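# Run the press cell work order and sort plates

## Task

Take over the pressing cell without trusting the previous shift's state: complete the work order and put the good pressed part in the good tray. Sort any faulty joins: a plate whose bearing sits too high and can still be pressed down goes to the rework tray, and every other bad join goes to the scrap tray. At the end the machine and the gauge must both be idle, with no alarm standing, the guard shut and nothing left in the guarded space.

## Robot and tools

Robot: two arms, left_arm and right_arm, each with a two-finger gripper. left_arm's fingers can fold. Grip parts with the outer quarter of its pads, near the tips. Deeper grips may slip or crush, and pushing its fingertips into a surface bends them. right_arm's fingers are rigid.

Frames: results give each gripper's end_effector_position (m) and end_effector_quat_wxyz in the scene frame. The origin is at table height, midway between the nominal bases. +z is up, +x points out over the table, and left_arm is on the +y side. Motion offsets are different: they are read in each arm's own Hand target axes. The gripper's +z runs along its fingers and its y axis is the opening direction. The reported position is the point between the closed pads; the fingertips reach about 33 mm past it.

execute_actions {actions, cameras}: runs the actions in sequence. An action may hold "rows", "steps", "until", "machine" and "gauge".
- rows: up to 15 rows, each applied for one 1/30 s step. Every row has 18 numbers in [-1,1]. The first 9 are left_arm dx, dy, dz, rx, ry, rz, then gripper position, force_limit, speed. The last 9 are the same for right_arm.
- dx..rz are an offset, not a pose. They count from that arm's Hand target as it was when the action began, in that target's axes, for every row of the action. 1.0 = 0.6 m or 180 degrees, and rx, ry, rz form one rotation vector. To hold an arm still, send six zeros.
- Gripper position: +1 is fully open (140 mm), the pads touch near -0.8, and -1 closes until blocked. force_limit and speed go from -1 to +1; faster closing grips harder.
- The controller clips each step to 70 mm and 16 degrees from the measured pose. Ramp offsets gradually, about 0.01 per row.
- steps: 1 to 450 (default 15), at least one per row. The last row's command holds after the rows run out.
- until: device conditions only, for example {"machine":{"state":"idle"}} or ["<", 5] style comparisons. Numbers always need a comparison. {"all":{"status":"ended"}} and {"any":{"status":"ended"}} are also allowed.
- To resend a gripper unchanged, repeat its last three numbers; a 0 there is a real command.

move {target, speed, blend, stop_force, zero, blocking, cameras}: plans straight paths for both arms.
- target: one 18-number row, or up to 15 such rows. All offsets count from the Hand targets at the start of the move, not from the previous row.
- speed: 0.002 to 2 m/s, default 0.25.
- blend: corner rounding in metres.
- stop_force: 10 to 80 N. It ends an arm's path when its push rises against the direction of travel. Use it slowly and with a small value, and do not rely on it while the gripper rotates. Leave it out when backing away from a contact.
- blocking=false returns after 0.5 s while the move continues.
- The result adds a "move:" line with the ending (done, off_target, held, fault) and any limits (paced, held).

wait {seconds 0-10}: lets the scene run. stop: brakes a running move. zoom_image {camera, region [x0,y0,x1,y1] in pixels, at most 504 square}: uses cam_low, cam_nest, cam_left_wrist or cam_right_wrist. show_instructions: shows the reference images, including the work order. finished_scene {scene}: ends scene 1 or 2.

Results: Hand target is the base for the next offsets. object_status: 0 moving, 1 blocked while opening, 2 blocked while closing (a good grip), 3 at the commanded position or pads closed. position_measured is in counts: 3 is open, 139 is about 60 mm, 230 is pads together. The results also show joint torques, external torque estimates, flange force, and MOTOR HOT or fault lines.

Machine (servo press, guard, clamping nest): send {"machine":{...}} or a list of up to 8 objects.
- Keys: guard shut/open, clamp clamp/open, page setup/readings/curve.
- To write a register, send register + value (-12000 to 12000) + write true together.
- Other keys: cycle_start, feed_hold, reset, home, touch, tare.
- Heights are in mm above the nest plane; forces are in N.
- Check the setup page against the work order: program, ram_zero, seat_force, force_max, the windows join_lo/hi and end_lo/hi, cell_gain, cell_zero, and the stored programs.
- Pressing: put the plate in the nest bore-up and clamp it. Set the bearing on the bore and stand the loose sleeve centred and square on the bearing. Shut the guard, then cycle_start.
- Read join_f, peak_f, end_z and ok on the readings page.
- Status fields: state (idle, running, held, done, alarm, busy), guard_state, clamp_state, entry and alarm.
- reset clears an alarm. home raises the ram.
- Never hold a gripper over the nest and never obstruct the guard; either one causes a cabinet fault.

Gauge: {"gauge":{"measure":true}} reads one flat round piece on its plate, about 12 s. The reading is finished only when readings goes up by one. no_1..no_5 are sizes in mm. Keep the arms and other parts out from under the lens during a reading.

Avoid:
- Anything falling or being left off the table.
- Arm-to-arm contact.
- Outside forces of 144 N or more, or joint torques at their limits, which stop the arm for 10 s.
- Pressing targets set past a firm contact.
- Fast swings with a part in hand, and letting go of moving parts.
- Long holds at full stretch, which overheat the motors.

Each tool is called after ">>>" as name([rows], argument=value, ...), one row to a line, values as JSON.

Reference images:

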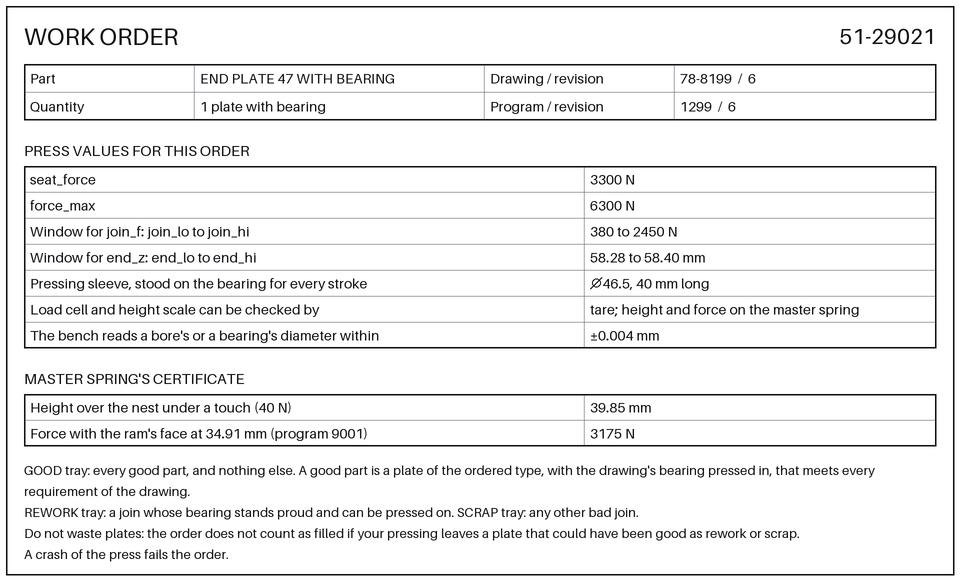

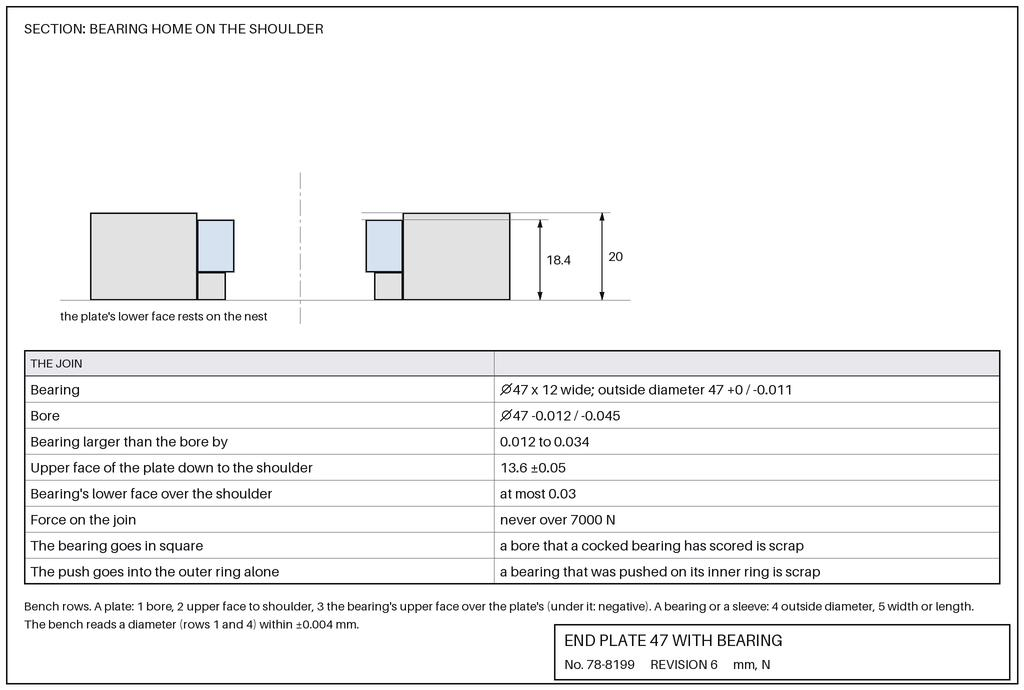

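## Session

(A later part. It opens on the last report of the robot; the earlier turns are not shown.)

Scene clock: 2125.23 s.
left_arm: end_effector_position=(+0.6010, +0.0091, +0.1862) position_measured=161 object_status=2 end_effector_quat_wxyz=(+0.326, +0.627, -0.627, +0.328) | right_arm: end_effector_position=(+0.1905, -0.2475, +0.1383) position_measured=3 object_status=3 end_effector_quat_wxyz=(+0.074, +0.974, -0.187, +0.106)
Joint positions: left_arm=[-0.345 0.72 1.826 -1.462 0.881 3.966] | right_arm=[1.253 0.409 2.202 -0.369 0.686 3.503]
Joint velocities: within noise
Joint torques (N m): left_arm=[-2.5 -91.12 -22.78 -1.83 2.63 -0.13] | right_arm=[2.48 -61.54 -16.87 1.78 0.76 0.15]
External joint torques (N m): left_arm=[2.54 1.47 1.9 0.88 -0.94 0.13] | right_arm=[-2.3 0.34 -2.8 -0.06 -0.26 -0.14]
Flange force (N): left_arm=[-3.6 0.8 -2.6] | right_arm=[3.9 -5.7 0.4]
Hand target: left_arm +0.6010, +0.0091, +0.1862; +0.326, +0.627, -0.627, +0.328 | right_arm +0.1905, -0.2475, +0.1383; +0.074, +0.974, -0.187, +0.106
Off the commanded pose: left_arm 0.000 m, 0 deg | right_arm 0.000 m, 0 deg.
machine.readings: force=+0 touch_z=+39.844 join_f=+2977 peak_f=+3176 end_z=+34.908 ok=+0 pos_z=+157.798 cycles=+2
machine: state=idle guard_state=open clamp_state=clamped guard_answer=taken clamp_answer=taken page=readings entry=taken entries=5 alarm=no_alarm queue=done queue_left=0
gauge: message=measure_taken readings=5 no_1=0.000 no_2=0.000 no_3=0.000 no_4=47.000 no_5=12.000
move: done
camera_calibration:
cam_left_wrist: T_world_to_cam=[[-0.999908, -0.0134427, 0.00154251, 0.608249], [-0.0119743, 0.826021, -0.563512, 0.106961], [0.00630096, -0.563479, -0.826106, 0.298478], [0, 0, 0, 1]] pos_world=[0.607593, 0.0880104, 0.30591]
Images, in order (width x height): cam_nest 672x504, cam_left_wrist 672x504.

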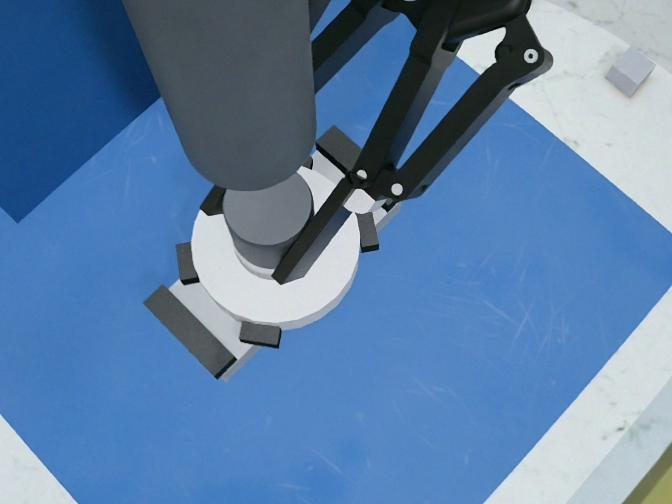

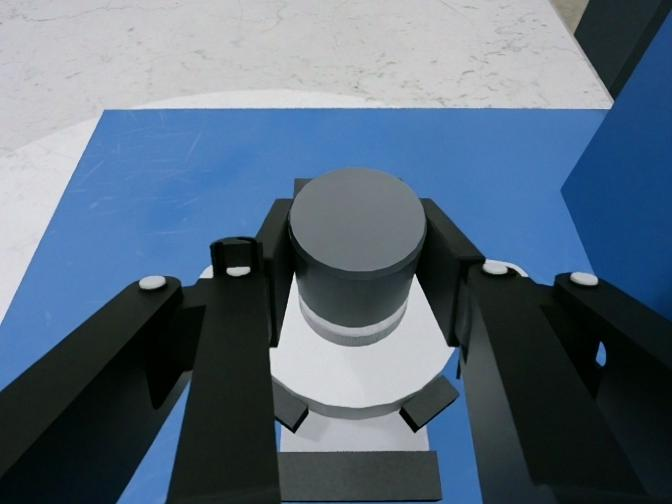

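>>> move(target=[-0.0109,0,0.0077,0,0,0,-1,-0.02,-1,0,0,0,0,0,0,1,1,1], speed=0.006, stop_force=10, cameras=["cam_nest","cam_left_wrist","cam_low"])

>>> zoom_image(camera="cam_left_wrist", region=[270, 250, 440, 380])

>>> zoom_image(camera="cam_nest", region=[220, 190, 330, 300])

>>> zoom_image(camera="cam_low", region=[130, 180, 220, 285])

Scene clock: 2149.97 s.
left_arm: end_effector_position=(+0.6011, +0.0090, +0.1805) position_measured=161 object_status=2 end_effector_quat_wxyz=(+0.326, +0.627, -0.627, +0.328) | right_arm: end_effector_position=(+0.1905, -0.2475, +0.1383) position_measured=3 object_status=3 end_effector_quat_wxyz=(+0.074, +0.974, -0.187, +0.106)
Joint positions: left_arm=[-0.345 0.728 1.826 -1.469 0.88 3.976] | right_arm=[1.253 0.409 2.202 -0.369 0.686 3.503]
Joint velocities: within noise
Joint torques (N m): left_arm=[-4 -79.22 -19.79 -0.72 -1.12 0.09] | right_arm=[2.6 -61.13 -16.96 1.83 0.73 0.19]
External joint torques (N m): left_arm=[3.86 -10.67 -0.6 -0.23 2.84 -0.09] | right_arm=[-2.44 -0.08 -2.66 -0.11 -0.22 -0.19]
Flange force (N): left_arm=[7.0 5.3 -16.3] | right_arm=[4.5 -5.0 -0.1]
Hand target: left_arm +0.6011, +0.0090, +0.1804; +0.326, +0.627, -0.627, +0.328 (not the last commanded pose) | right_arm +0.1905, -0.2475, +0.1383; +0.074, +0.974, -0.187, +0.106
Off the commanded pose: left_arm 0.002 m, 0 deg | right_arm 0.000 m, 0 deg.
machine.readings: force=+0 touch_z=+39.844 join_f=+2977 peak_f=+3176 end_z=+34.908 ok=+0 pos_z=+157.798 cycles=+2
machine: state=idle guard_state=open clamp_state=clamped guard_answer=taken clamp_answer=taken page=readings entry=taken entries=5 alarm=no_alarm queue=done queue_left=0
gauge: message=measure_taken readings=5 no_1=0.000 no_2=0.000 no_3=0.000 no_4=47.000 no_5=12.000
move: contact (left_arm)
camera_calibration:
cam_left_wrist: T_world_to_cam=[[-0.999907, -0.0135556, 0.00138163, 0.608415], [-0.0119751, 0.825863, -0.563744, 0.103778], [0.00650087, -0.563708, -0.825948, 0.293537], [0, 0, 0, 1]] pos_world=[0.607693, 0.0880105, 0.30011]
Images, in order (width x height): cam_low 672x504, cam_nest 672x504, cam_left_wrist 672x504.

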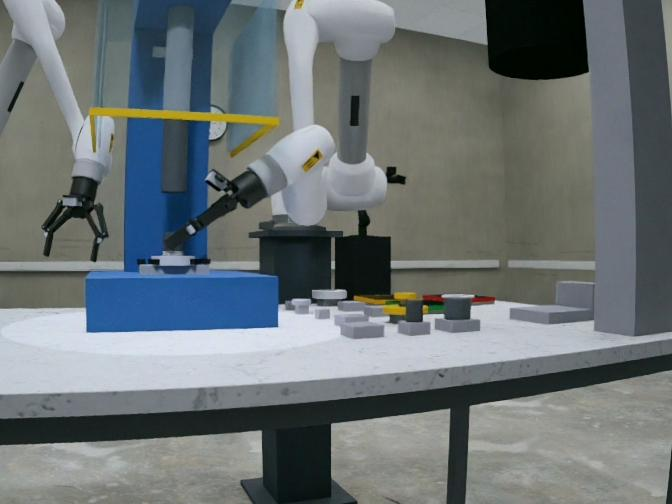

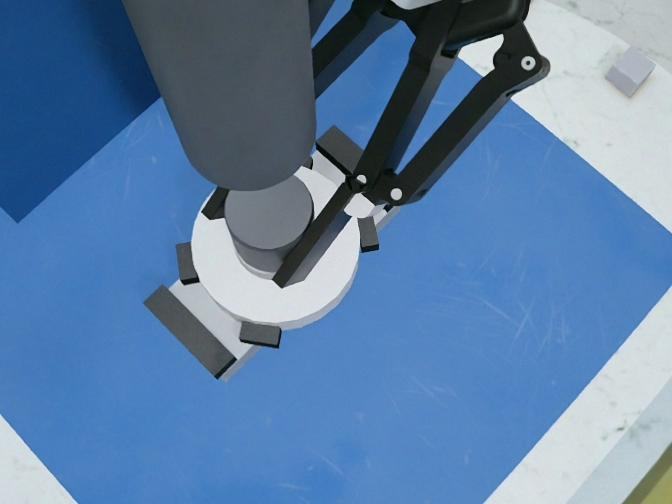

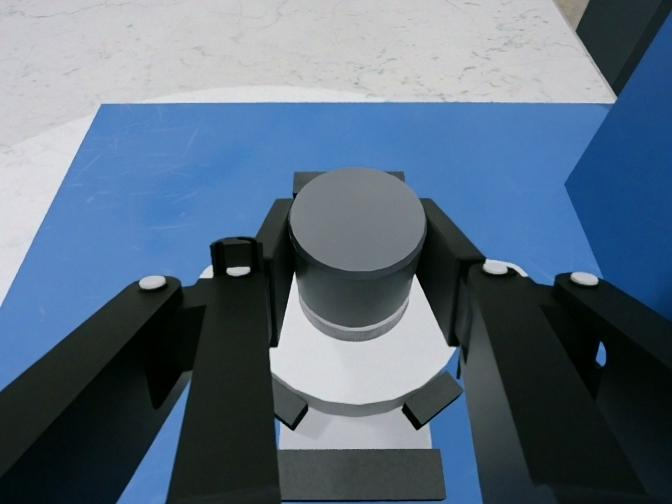

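Scaled by 2.965 from the camera's 672x504 image, which has a finer 960x720 frame.

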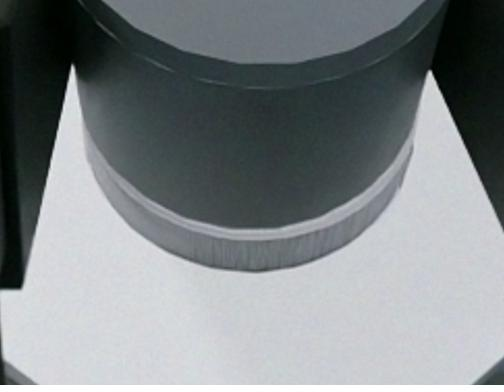

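Scaled by 4.582 from the camera's 672x504 image, which has a finer 960x720 frame.

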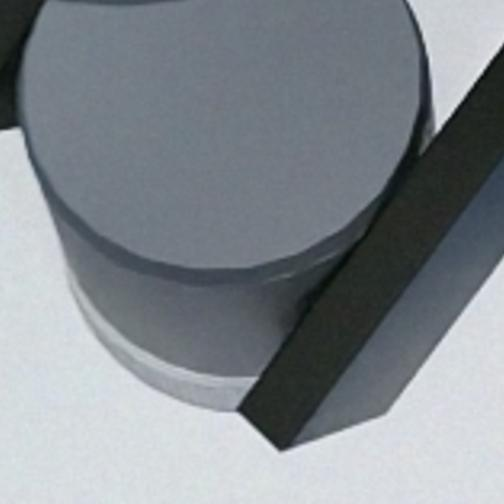

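Scaled by 4.800 from the camera's 672x504 image, which has a finer 960x720 frame.

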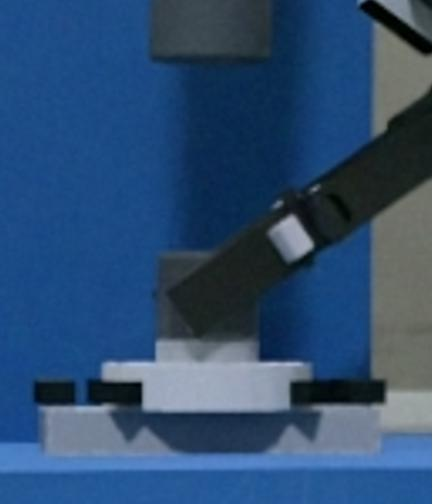

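>>> zoom_image(camera="cam_nest", region=[230, 240, 285, 285])

>>> zoom_image(camera="cam_left_wrist", region=[290, 280, 420, 350])

>>> zoom_image(camera="cam_low", region=[150, 225, 195, 275])

Scaled by 9.164 from the camera's 672x504 image, which has a finer 960x720 frame.

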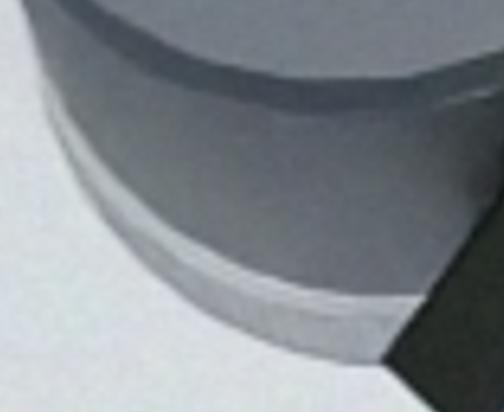

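Scaled by 3.877 from the camera's 672x504 image, which has a finer 960x720 frame.

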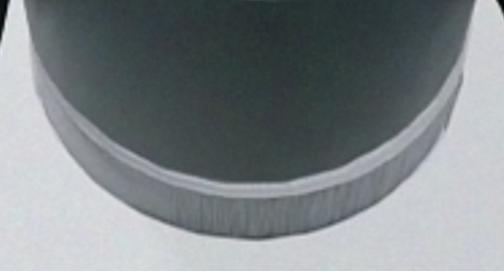

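Scaled by 10.080 from the camera's 672x504 image, which has a finer 960x720 frame.

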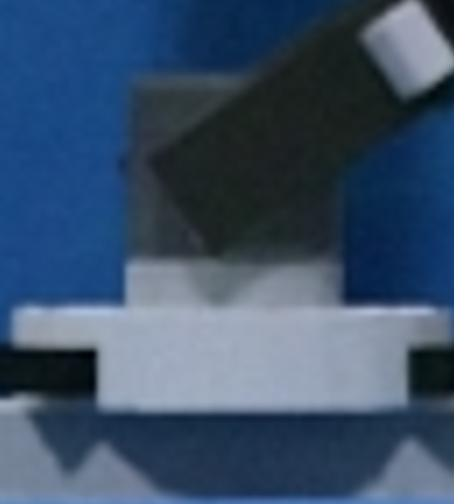

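>>> execute_actions([
  {"rows":[[0.00014,0,-0.0001,0,0,0,-1,-0.02,-1,0,0,0,0,0,0,1,1,1]],"steps":12},
  {"rows":[[0.00014,0,-0.0001,0,0,0,-1,-0.02,-1,0,0,0,0,0,0,1,1,1]],"steps":12},
  {"rows":[[0.00014,0,-0.0001,0,0,0,-1,-0.02,-1,0,0,0,0,0,0,1,1,1]],"steps":12},
  {"rows":[[0,0,0,0,0,0,0.1,-0.02,-0.98,0,0,0,0,0,0,1,1,1]],"steps":75},
], cameras=["cam_nest","cam_left_wrist"])

>>> zoom_image(camera="cam_left_wrist", region=[270, 150, 440, 380])

>>> zoom_image(camera="cam_nest", region=[220, 190, 330, 300])

Scene clock: 2180.63 s.
left_arm: end_effector_position=(+0.6011, +0.0090, +0.1808) position_measured=117 object_status=3 end_effector_quat_wxyz=(+0.326, +0.627, -0.627, +0.328) | right_arm: end_effector_position=(+0.1905, -0.2475, +0.1383) position_measured=3 object_status=3 end_effector_quat_wxyz=(+0.074, +0.974, -0.187, +0.106)
Joint positions: left_arm=[-0.345 0.727 1.826 -1.469 0.88 3.976] | right_arm=[1.253 0.409 2.202 -0.369 0.686 3.503]
Joint velocities: within noise
Joint torques (N m): left_arm=[-2.34 -87.5 -20.44 -1.03 1.51 -0.12] | right_arm=[2.37 -61.4 -16.72 1.79 0.75 0.2]
External joint torques (N m): left_arm=[2.52 -2.34 -0.04 0.09 0.18 0.12] | right_arm=[-2.42 -0.07 -2.99 -0.08 -0.24 -0.2]
External joint torques at the end of the 1st action: left_arm=[3.66 -9.87 -2.11 -0.7 2.03 -0.01] | right_arm=[-2.11 -0.11 -2.8 -0.05 -0.22 -0.16]
External joint torques at the end of the 2nd action: left_arm=[0.29 -4.88 -1.63 -0.54 1.32 -0.06] | right_arm=[-2.06 0.39 -2.84 -0.03 -0.22 -0.17]
External joint torques at the end of the 3rd action: left_arm=[1.04 -1.77 -0.75 -0.18 0.17 0.02] | right_arm=[-2.66 0.74 -2.47 -0.03 -0.24 -0.19]
Flange force (N): left_arm=[0.2 0.7 -5.2] | right_arm=[4.4 -5.6 -0.3]
Flange force at the end of the 1st action (N): left_arm=[6.8 2.7 -13.3] | right_arm=[3.8 -5.2 -0.4]
Flange force at the end of the 2nd action (N): left_arm=[4.6 0.9 -4.6] | right_arm=[3.5 -5.9 0.2]
Flange force at the end of the 3rd action (N): left_arm=[1.1 -0.3 -2.4] | right_arm=[4.5 -5.7 1.3]
Hand target: left_arm +0.6011, +0.0090, +0.1807; +0.326, +0.627, -0.627, +0.328 | right_arm +0.1905, -0.2475, +0.1383; +0.074, +0.974, -0.187, +0.106
Off the commanded pose: left_arm 0.000 m, 0 deg | right_arm 0.000 m, 0 deg.
machine.readings: force=+0 touch_z=+39.844 join_f=+2977 peak_f=+3176 end_z=+34.908 ok=+0 pos_z=+157.798 cycles=+2
machine: state=idle guard_state=open clamp_state=clamped guard_answer=taken clamp_answer=taken page=readings entry=taken entries=5 alarm=no_alarm queue=done queue_left=0
gauge: message=measure_taken readings=5 no_1=0.000 no_2=0.000 no_3=0.000 no_4=47.000 no_5=12.000
camera_calibration:
cam_left_wrist: T_world_to_cam=[[-0.999908, -0.0134991, 0.00146206, 0.608386], [-0.0119747, 0.825942, -0.563628, 0.103905], [0.00640091, -0.563594, -0.826027, 0.29386], [0, 0, 0, 1]] pos_world=[0.607693, 0.0880105, 0.30041]
Images, in order (width x height): cam_nest 672x504, cam_left_wrist 672x504.

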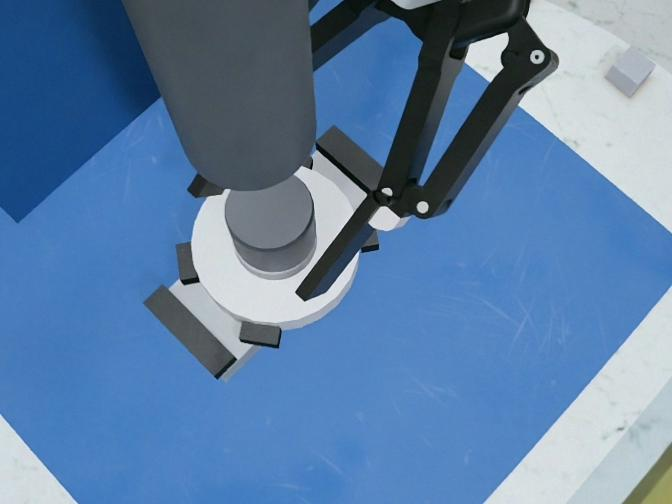

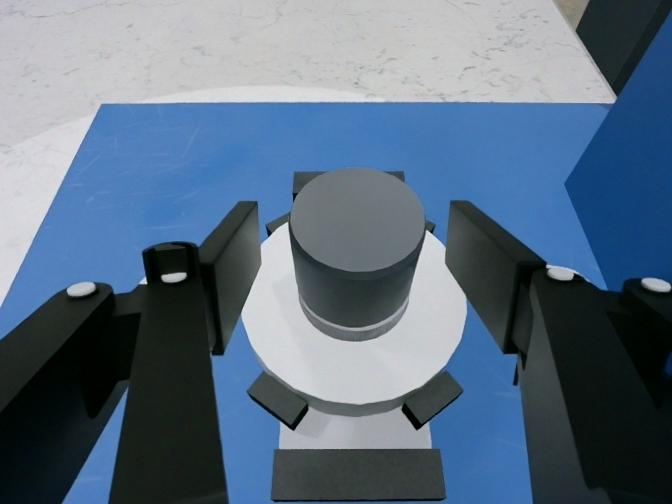

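Scaled by 2.191 from the camera's 672x504 image, which has a finer 960x720 frame.

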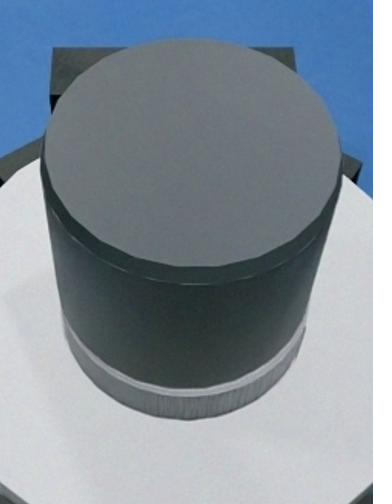

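Scaled by 4.582 from the camera's 672x504 image, which has a finer 960x720 frame.

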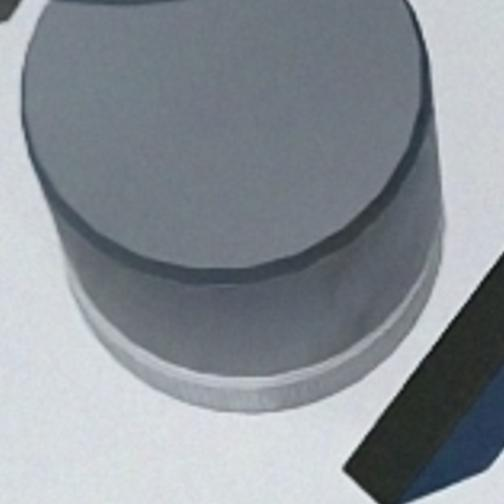

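>>> zoom_image(camera="cam_nest", region=[228, 225, 324, 285])

>>> zoom_image(camera="cam_left_wrist", region=[290, 280, 420, 350])

Scaled by 5.250 from the camera's 672x504 image, which has a finer 960x720 frame.

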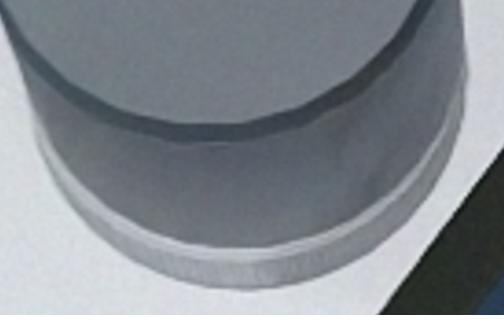

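Scaled by 3.877 from the camera's 672x504 image, which has a finer 960x720 frame.

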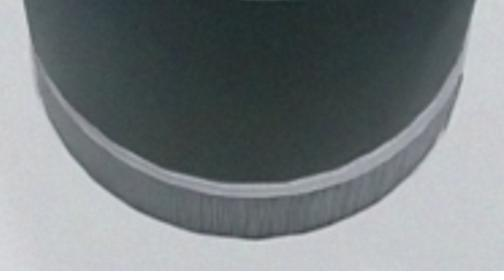

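>>> move([
  [0,0,-0.07,0,0,0,0.1,-0.02,-0.98,0,0,0,0,0,0,1,1,1],
  [0,0,-0.28,0,0,0,0.1,-0.02,-0.98,0,0,0,0,0,0,1,1,1],
  [-0.1938,0,-0.5583,0,0,0,0.1,-0.02,-0.98,0,0,0,0,0,0,1,1,1],
], speed=[0.04,0.15,0.25], blend=[0.01,0.03,0], cameras=["cam_nest","cam_low","cam_left_wrist"])

>>> execute_actions([
  {"machine":[{"guard":"shut"},{"page":"setup"}],"steps":150,"until":{"machine":{"queue":"done"}}},
], cameras=["cam_nest"])

Scene clock: 2197.37 s.
left_arm: end_effector_position=(+0.6004, +0.3502, +0.2775) position_measured=117 object_status=3 end_effector_quat_wxyz=(+0.326, +0.627, -0.627, +0.328) | right_arm: end_effector_position=(+0.1905, -0.2475, +0.1383) position_measured=3 object_status=3 end_effector_quat_wxyz=(+0.074, +0.974, -0.187, +0.106)
Joint positions: left_arm=[0.137 0.573 1.864 -1.068 1.189 3.95] | right_arm=[1.253 0.409 2.202 -0.369 0.686 3.503]
Joint velocities: within noise
Joint torques (N m): left_arm=[-2.01 -78.17 -24.01 -0.13 1.5 -0.05] | right_arm=[2.46 -61.2 -16.8 1.75 0.73 0.17]
External joint torques (N m): left_arm=[1.99 -2.48 -0.02 0 0.16 0.05] | right_arm=[-2.31 -0.22 -2.88 -0.03 -0.22 -0.16]
Flange force (N): left_arm=[1.2 3.0 -3.9] | right_arm=[4.2 -5.3 -0.6]
Hand target: left_arm +0.6003, +0.3502, +0.2775; +0.326, +0.627, -0.627, +0.328 | right_arm +0.1905, -0.2475, +0.1383; +0.074, +0.974, -0.187, +0.106
Off the commanded pose: left_arm 0.000 m, 0 deg | right_arm 0.000 m, 0 deg.
machine.readings: force=+0 touch_z=+39.844 join_f=+2977 peak_f=+3176 end_z=+34.908 ok=+0 pos_z=+157.798 cycles=+2
machine: state=idle guard_state=open clamp_state=clamped guard_answer=taken clamp_answer=taken page=readings entry=taken entries=5 alarm=no_alarm queue=done queue_left=0
gauge: message=measure_taken readings=5 no_1=0.000 no_2=0.000 no_3=0.000 no_4=47.000 no_5=12.000
move: done
camera_calibration:
cam_left_wrist: T_world_to_cam=[[-0.999908, -0.0134991, 0.00146206, 0.612149], [-0.0119747, 0.825942, -0.563628, -0.123273], [0.00640091, -0.563594, -0.826027, 0.566065], [0, 0, 0, 1]] pos_world=[0.606993, 0.42911, 0.39721]
Images, in order (width x height): cam_low 672x504, cam_nest 672x504, cam_left_wrist 672x504.

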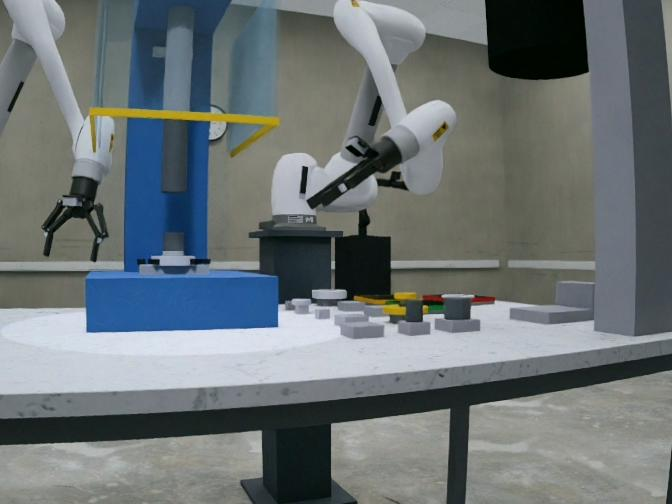

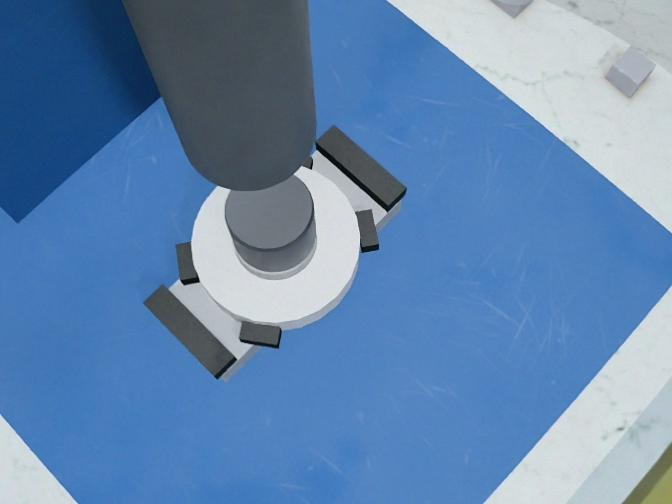

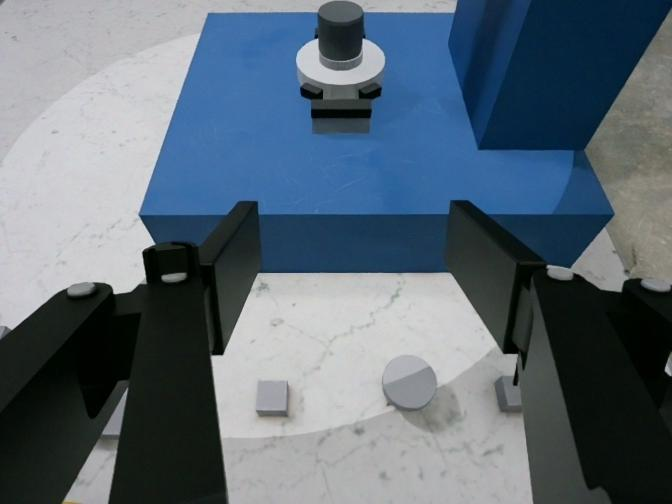

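Scene clock: 2199.77 s.
left_arm: end_effector_position=(+0.6004, +0.3502, +0.2775) position_measured=117 object_status=3 end_effector_quat_wxyz=(+0.326, +0.627, -0.627, +0.328) | right_arm: end_effector_position=(+0.1905, -0.2475, +0.1383) position_measured=3 object_status=3 end_effector_quat_wxyz=(+0.074, +0.974, -0.187, +0.106)
Joint positions: left_arm=[0.137 0.573 1.864 -1.068 1.189 3.95] | right_arm=[1.253 0.409 2.202 -0.369 0.686 3.503]
Joint velocities: within noise
Joint torques (N m): left_arm=[-2.21 -77.52 -23.85 -0.2 1.44 -0.12] | right_arm=[2.29 -61.45 -16.88 1.71 0.7 0.2]
External joint torques (N m): left_arm=[2.33 -3.23 -0.1 0.07 0.22 0.12] | right_arm=[-2.13 0.11 -2.74 -0.01 -0.19 -0.19]
Flange force (N): left_arm=[1.7 3.7 -4.9] | right_arm=[3.8 -5.4 -0.2]
Hand target: left_arm +0.6003, +0.3502, +0.2775; +0.326, +0.627, -0.627, +0.328 | right_arm +0.1905, -0.2475, +0.1383; +0.074, +0.974, -0.187, +0.106
Tool commands: left_gripper/position=+0.1 left_gripper/force_limit=-0.02 left_gripper/speed=-0.98 right_gripper/position=+1.0 right_gripper/force_limit=+1.0 right_gripper/speed=+1.0
Off the commanded pose: left_arm 0.000 m, 0 deg | right_arm 0.000 m, 0 deg.
machine.setup: program=+1299 ram_zero=+162.202 seat_force=+3300 force_max=+6300 join_lo=+380 join_hi=+2450 end_lo=+58.280 end_hi=+58.400 cell_gain=+2.088 cell_zero=+80 program_revision=+6 program_top=+58.400 stored1_number=+6425 stored1_revision=+4 stored2_number=+9001 stored2_revision=+1 stored3_number=+1392 stored3_revision=+5 stored4_number=+1299 stored4_revision=+6 stored5_number=+6082 stored5_revision=+2
machine: state=idle guard_state=shut clamp_state=clamped guard_answer=taken clamp_answer=taken page=setup entry=taken entries=5 alarm=no_alarm queue=done queue_left=0
gauge: message=measure_taken readings=5 no_1=0.000 no_2=0.000 no_3=0.000 no_4=47.000 no_5=12.000
Images, in order (width x height): cam_nest 672x504.

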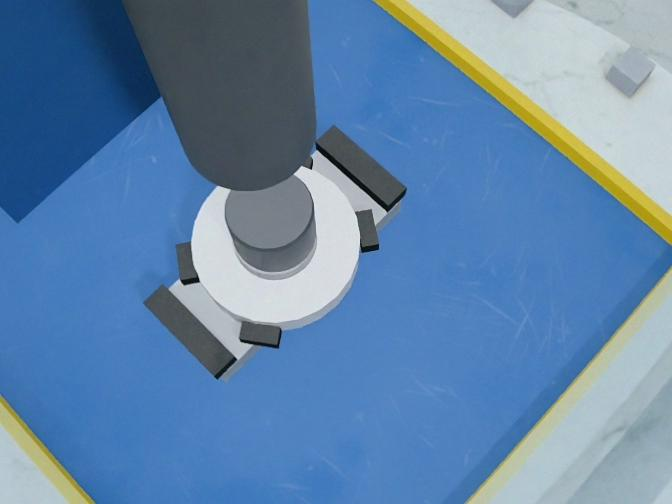

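>>> execute_actions([
  {"machine":{"touch":true,"page":"readings"},"steps":450,"until":{"machine":{"state":["!=","busy"]}}},
], cameras=["cam_nest"])

Scene clock: 2209.10 s.
left_arm: end_effector_position=(+0.6003, +0.3502, +0.2775) position_measured=117 object_status=3 end_effector_quat_wxyz=(+0.326, +0.627, -0.627, +0.328) | right_arm: end_effector_position=(+0.1905, -0.2475, +0.1383) position_measured=3 object_status=3 end_effector_quat_wxyz=(+0.074, +0.974, -0.187, +0.106)
Joint positions: left_arm=[0.137 0.573 1.864 -1.068 1.189 3.95] | right_arm=[1.253 0.409 2.202 -0.369 0.686 3.503]
Joint velocities: within noise
Joint torques (N m): left_arm=[-2.32 -78.28 -23.99 -0.14 1.53 -0.1] | right_arm=[2.51 -61.44 -17.02 1.75 0.78 0.15]
External joint torques (N m): left_arm=[2.4 -2.37 -0.21 0.01 0.12 0.09] | right_arm=[-2.35 0.04 -2.64 -0.04 -0.27 -0.14]
Flange force (N): left_arm=[0.7 2.6 -4.4] | right_arm=[4.2 -5.1 0.1]
Hand target: left_arm +0.6003, +0.3502, +0.2775; +0.326, +0.627, -0.627, +0.328 | right_arm +0.1905, -0.2475, +0.1383; +0.074, +0.974, -0.187, +0.106
Tool commands: left_gripper/position=+0.1 left_gripper/force_limit=-0.02 left_gripper/speed=-0.98 right_gripper/position=+1.0 right_gripper/force_limit=+1.0 right_gripper/speed=+1.0
Off the commanded pose: left_arm 0.000 m, 0 deg | right_arm 0.000 m, 0 deg.
machine.readings: force=+0 touch_z=+39.844 join_f=+2977 peak_f=+3176 end_z=+34.908 ok=+0 pos_z=+154.998 cycles=+2
machine: state=busy guard_state=shut clamp_state=clamped guard_answer=taken clamp_answer=taken page=readings entry=taken entries=6 alarm=no_alarm queue=running queue_left=0
gauge: message=measure_taken readings=5 no_1=0.000 no_2=0.000 no_3=0.000 no_4=47.000 no_5=12.000
Images, in order (width x height): cam_nest 672x504.

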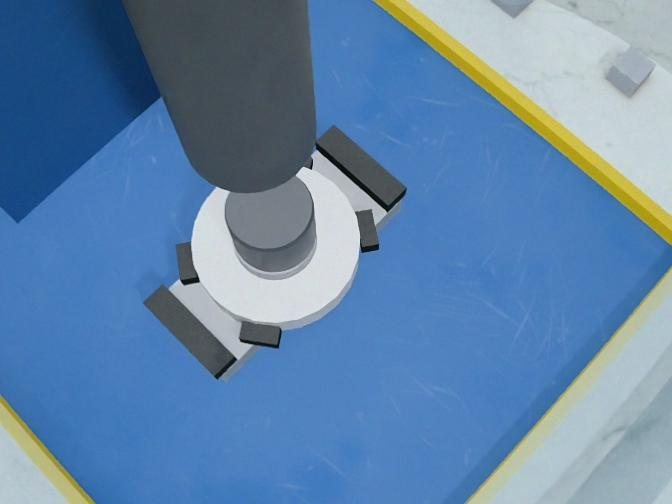

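>>> execute_actions([
  {"steps":450,"until":{"machine":{"queue":"done"}}},
], cameras=["cam_nest"])

Scene clock: 2217.27 s.
left_arm: end_effector_position=(+0.6003, +0.3502, +0.2775) position_measured=117 object_status=3 end_effector_quat_wxyz=(+0.326, +0.627, -0.627, +0.328) | right_arm: end_effector_position=(+0.1905, -0.2475, +0.1383) position_measured=3 object_status=3 end_effector_quat_wxyz=(+0.074, +0.974, -0.187, +0.106)
Joint positions: left_arm=[0.137 0.573 1.864 -1.068 1.189 3.95] | right_arm=[1.253 0.409 2.202 -0.369 0.686 3.503]
Joint velocities: within noise
Joint torques (N m): left_arm=[-1.95 -77.9 -24.12 -0.13 1.45 -0.13] | right_arm=[2.53 -61.52 -16.83 1.77 0.78 0.1]
External joint torques (N m): left_arm=[1.87 -2.78 0.18 -0.01 0.21 0.13] | right_arm=[-2.45 -0.05 -2.87 -0.06 -0.27 -0.09]
Flange force (N): left_arm=[1.6 3.7 -3.9] | right_arm=[4.3 -5.4 -0.1]
Hand target: left_arm +0.6003, +0.3502, +0.2775; +0.326, +0.627, -0.627, +0.328 | right_arm +0.1905, -0.2475, +0.1383; +0.074, +0.974, -0.187, +0.106
Tool commands: left_gripper/position=+0.1 left_gripper/force_limit=-0.02 left_gripper/speed=-0.98 right_gripper/position=+1.0 right_gripper/force_limit=+1.0 right_gripper/speed=+1.0
Off the commanded pose: left_arm 0.000 m, 0 deg | right_arm 0.000 m, 0 deg.
machine.readings: force=+0 touch_z=+69.689 join_f=+2977 peak_f=+3176 end_z=+34.908 ok=+0 pos_z=+157.798 cycles=+2
machine: state=idle guard_state=shut clamp_state=clamped guard_answer=taken clamp_answer=taken page=readings entry=taken entries=6 alarm=no_alarm queue=done queue_left=0
gauge: message=measure_taken readings=5 no_1=0.000 no_2=0.000 no_3=0.000 no_4=47.000 no_5=12.000
Images, in order (width x height): cam_nest 672x504.

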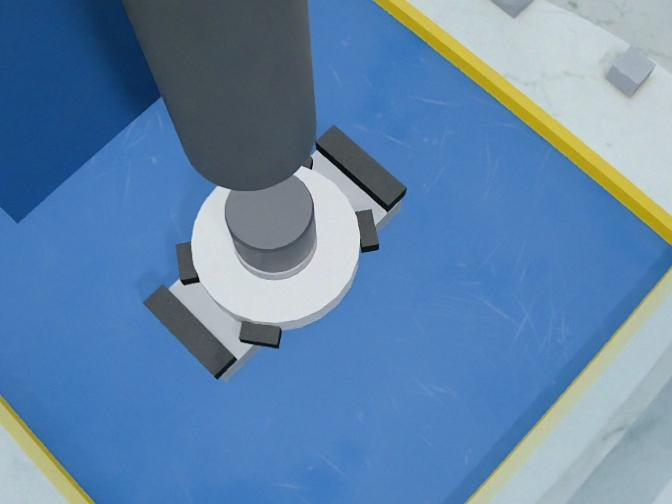

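>>> execute_actions([
  {"machine":{"cycle_start":true},"steps":450,"until":{"machine":{"state":["!=","idle"]}}},
  {"steps":450,"until":{"machine":{"queue":"done"}}},
], cameras=["cam_nest"])

Scene clock: 2230.73 s.
left_arm: end_effector_position=(+0.6003, +0.3502, +0.2775) position_measured=117 object_status=3 end_effector_quat_wxyz=(+0.326, +0.627, -0.627, +0.328) | right_arm: end_effector_position=(+0.1905, -0.2475, +0.1383) position_measured=3 object_status=3 end_effector_quat_wxyz=(+0.074, +0.974, -0.187, +0.106)
Joint positions: left_arm=[0.137 0.573 1.864 -1.068 1.189 3.95] | right_arm=[1.253 0.409 2.202 -0.369 0.686 3.503]
Joint velocities: within noise
Joint torques (N m): left_arm=[-1.61 -77.58 -24.07 -0.22 1.44 -0.17] | right_arm=[2.3 -61.3 -16.79 1.73 0.75 0.19]
External joint torques (N m): left_arm=[1.7 -3.11 -0.02 0.1 0.22 0.17] | right_arm=[-2.14 0.24 -2.78 -0.03 -0.25 -0.18]
External joint torques at the end of the 1st action: left_arm=[2.11 -2.34 0.18 0.04 0.17 0.08] | right_arm=[-2.2 -0.18 -2.78 -0.06 -0.28 -0.18]
Flange force (N): left_arm=[2.0 3.7 -4.1] | right_arm=[3.7 -5.6 0.1]
Flange force at the end of the 1st action (N): left_arm=[0.9 3.3 -3.9] | right_arm=[4.1 -5.1 -0.4]
Hand target: left_arm +0.6003, +0.3502, +0.2775; +0.326, +0.627, -0.627, +0.328 | right_arm +0.1905, -0.2475, +0.1383; +0.074, +0.974, -0.187, +0.106
Tool commands: left_gripper/position=+0.1 left_gripper/force_limit=-0.02 left_gripper/speed=-0.98 right_gripper/position=+1.0 right_gripper/force_limit=+1.0 right_gripper/speed=+1.0
Off the commanded pose: left_arm 0.000 m, 0 deg | right_arm 0.000 m, 0 deg.
machine.readings: force=+0 touch_z=+69.689 join_f=+1100 peak_f=+3638 end_z=+58.340 ok=+1 pos_z=+157.798 cycles=+3
machine: state=done guard_state=shut clamp_state=clamped guard_answer=taken clamp_answer=taken page=readings entry=taken entries=7 alarm=no_alarm queue=done queue_left=0
gauge: message=measure_taken readings=5 no_1=0.000 no_2=0.000 no_3=0.000 no_4=47.000 no_5=12.000
Images, in order (width x height): cam_nest 672x504.

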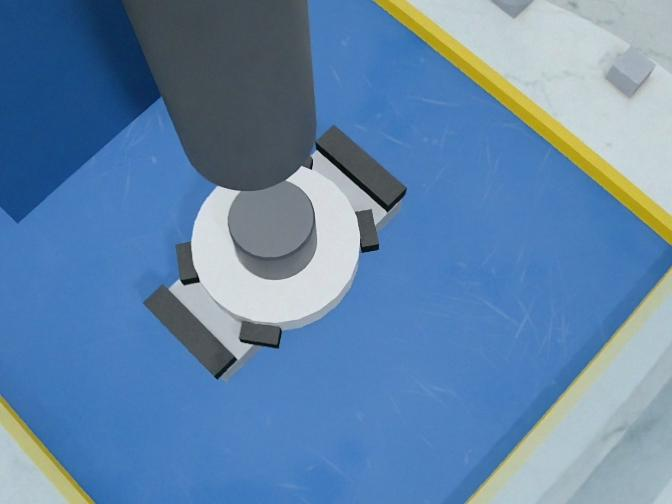

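>>> execute_actions([
  {"machine":[{"guard":"open"},{"clamp":"open"}],"steps":180,"until":{"machine":{"queue":"done"}}},
], cameras=["cam_nest"])

>>> move([
  [0.1878,-0.0013,0.2828,0,0,0,0.15,-0.02,-0.98,0,0,0,0,0,0,1,1,1],
  [0.1878,-0.0013,0.5628,0,0,0,0.15,-0.02,-0.98,0,0,0,0,0,0,1,1,1],
], speed=[0.25,0.1], blend=[0.02,0], cameras=["cam_nest","cam_left_wrist","cam_low"])

Scene clock: 2252.90 s.
left_arm: end_effector_position=(+0.6004, +0.3502, +0.2775) position_measured=117 object_status=3 end_effector_quat_wxyz=(+0.326, +0.627, -0.627, +0.328) | right_arm: end_effector_position=(+0.1905, -0.2475, +0.1383) position_measured=3 object_status=3 end_effector_quat_wxyz=(+0.074, +0.974, -0.187, +0.106)
Joint positions: left_arm=[0.137 0.573 1.864 -1.068 1.189 3.95] | right_arm=[1.253 0.409 2.202 -0.369 0.686 3.503]
Joint velocities: within noise
Joint torques (N m): left_arm=[-2.28 -77.62 -24.15 -0.21 1.49 -0.09] | right_arm=[2.28 -61.36 -16.97 1.76 0.74 0.16]
External joint torques (N m): left_arm=[2.39 -3.07 0.19 0.08 0.17 0.09] | right_arm=[-2.17 0.31 -2.61 -0.06 -0.23 -0.16]
Flange force (N): left_arm=[1.5 4.1 -4.7] | right_arm=[3.8 -5.4 0.4]
Hand target: left_arm +0.6003, +0.3502, +0.2775; +0.326, +0.627, -0.627, +0.328 | right_arm +0.1905, -0.2475, +0.1383; +0.074, +0.974, -0.187, +0.106
Tool commands: left_gripper/position=+0.1 left_gripper/force_limit=-0.02 left_gripper/speed=-0.98 right_gripper/position=+1.0 right_gripper/force_limit=+1.0 right_gripper/speed=+1.0
Off the commanded pose: left_arm 0.000 m, 0 deg | right_arm 0.000 m, 0 deg.
machine.readings: force=+0 touch_z=+69.689 join_f=+1100 peak_f=+3638 end_z=+58.340 ok=+1 pos_z=+157.798 cycles=+3
machine: state=idle guard_state=open clamp_state=open guard_answer=taken clamp_answer=taken page=readings entry=taken entries=7 alarm=no_alarm queue=done queue_left=0
gauge: message=measure_taken readings=5 no_1=0.000 no_2=0.000 no_3=0.000 no_4=47.000 no_5=12.000
Images, in order (width x height): cam_nest 672x504.

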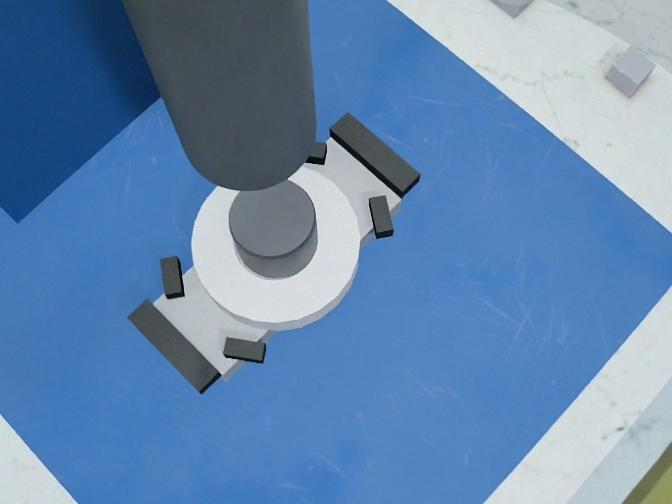

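Scene clock: 2255.70 s.
left_arm: end_effector_position=(+0.6018, +0.0088, +0.1762) position_measured=110 object_status=3 end_effector_quat_wxyz=(+0.326, +0.627, -0.627, +0.328) | right_arm: end_effector_position=(+0.1905, -0.2475, +0.1383) position_measured=3 object_status=3 end_effector_quat_wxyz=(+0.074, +0.974, -0.187, +0.106)
Joint positions: left_arm=[-0.345 0.734 1.824 -1.473 0.88 3.982] | right_arm=[1.253 0.409 2.202 -0.369 0.686 3.503]
Joint velocities: within noise
Joint torques (N m): left_arm=[-1.81 -87.72 -19.97 -0.96 1.45 -0.13] | right_arm=[2.55 -61.24 -16.82 1.81 0.74 0.17]
External joint torques (N m): left_arm=[1.79 -2.7 -0.58 0 0.26 0.13] | right_arm=[-2.41 -0.11 -2.83 -0.1 -0.23 -0.16]
Flange force (N): left_arm=[1.2 0.4 -4.4] | right_arm=[4.4 -5.3 -0.3]
Hand target: left_arm +0.6019, +0.0089, +0.1763; +0.326, +0.627, -0.627, +0.328 | right_arm +0.1905, -0.2475, +0.1383; +0.074, +0.974, -0.187, +0.106
Off the commanded pose: left_arm 0.000 m, 0 deg | right_arm 0.000 m, 0 deg.
machine.readings: force=+0 touch_z=+69.689 join_f=+1100 peak_f=+3638 end_z=+58.340 ok=+1 pos_z=+157.798 cycles=+3
machine: state=idle guard_state=open clamp_state=open guard_answer=taken clamp_answer=taken page=readings entry=taken entries=7 alarm=no_alarm queue=done queue_left=0
gauge: message=measure_taken readings=5 no_1=0.000 no_2=0.000 no_3=0.000 no_4=47.000 no_5=12.000
move: done
camera_calibration:
cam_left_wrist: T_world_to_cam=[[-0.999909, -0.0134168, 0.00140528, 0.6091], [-0.0118747, 0.825943, -0.563629, 0.101482], [0.00640143, -0.563594, -0.826027, 0.290025], [0, 0, 0, 1]] pos_world=[0.608393, 0.0878105, 0.29591]
Images, in order (width x height): cam_low 672x504, cam_nest 672x504, cam_left_wrist 672x504.

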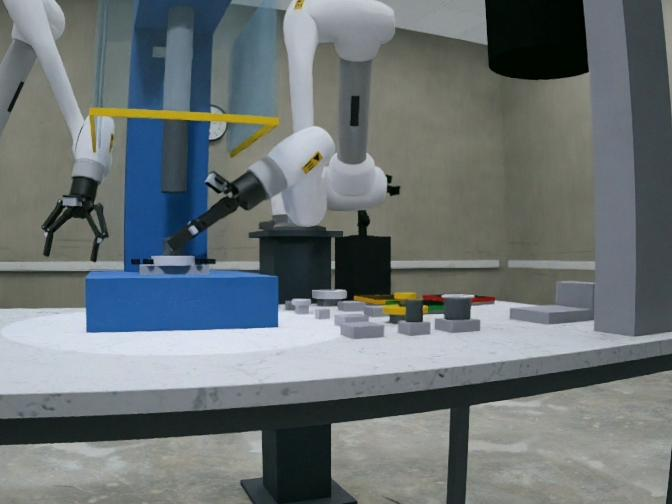

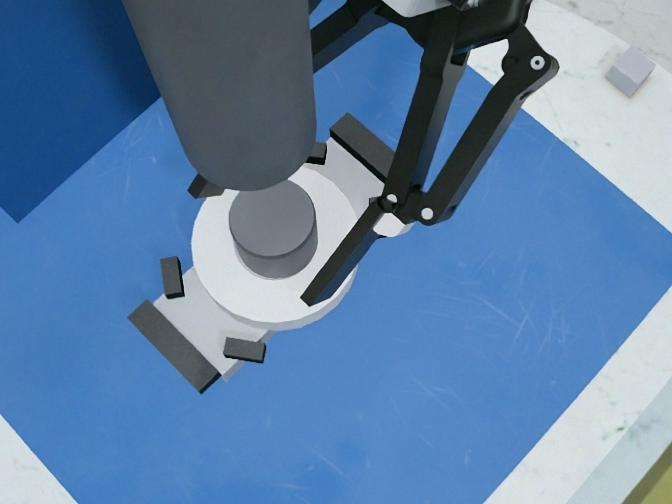

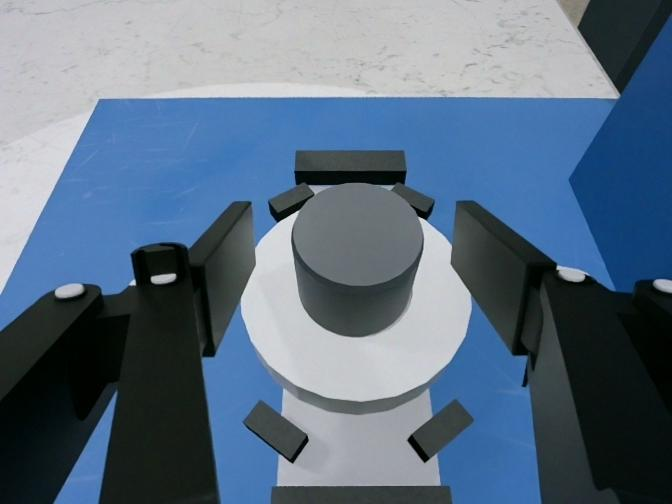

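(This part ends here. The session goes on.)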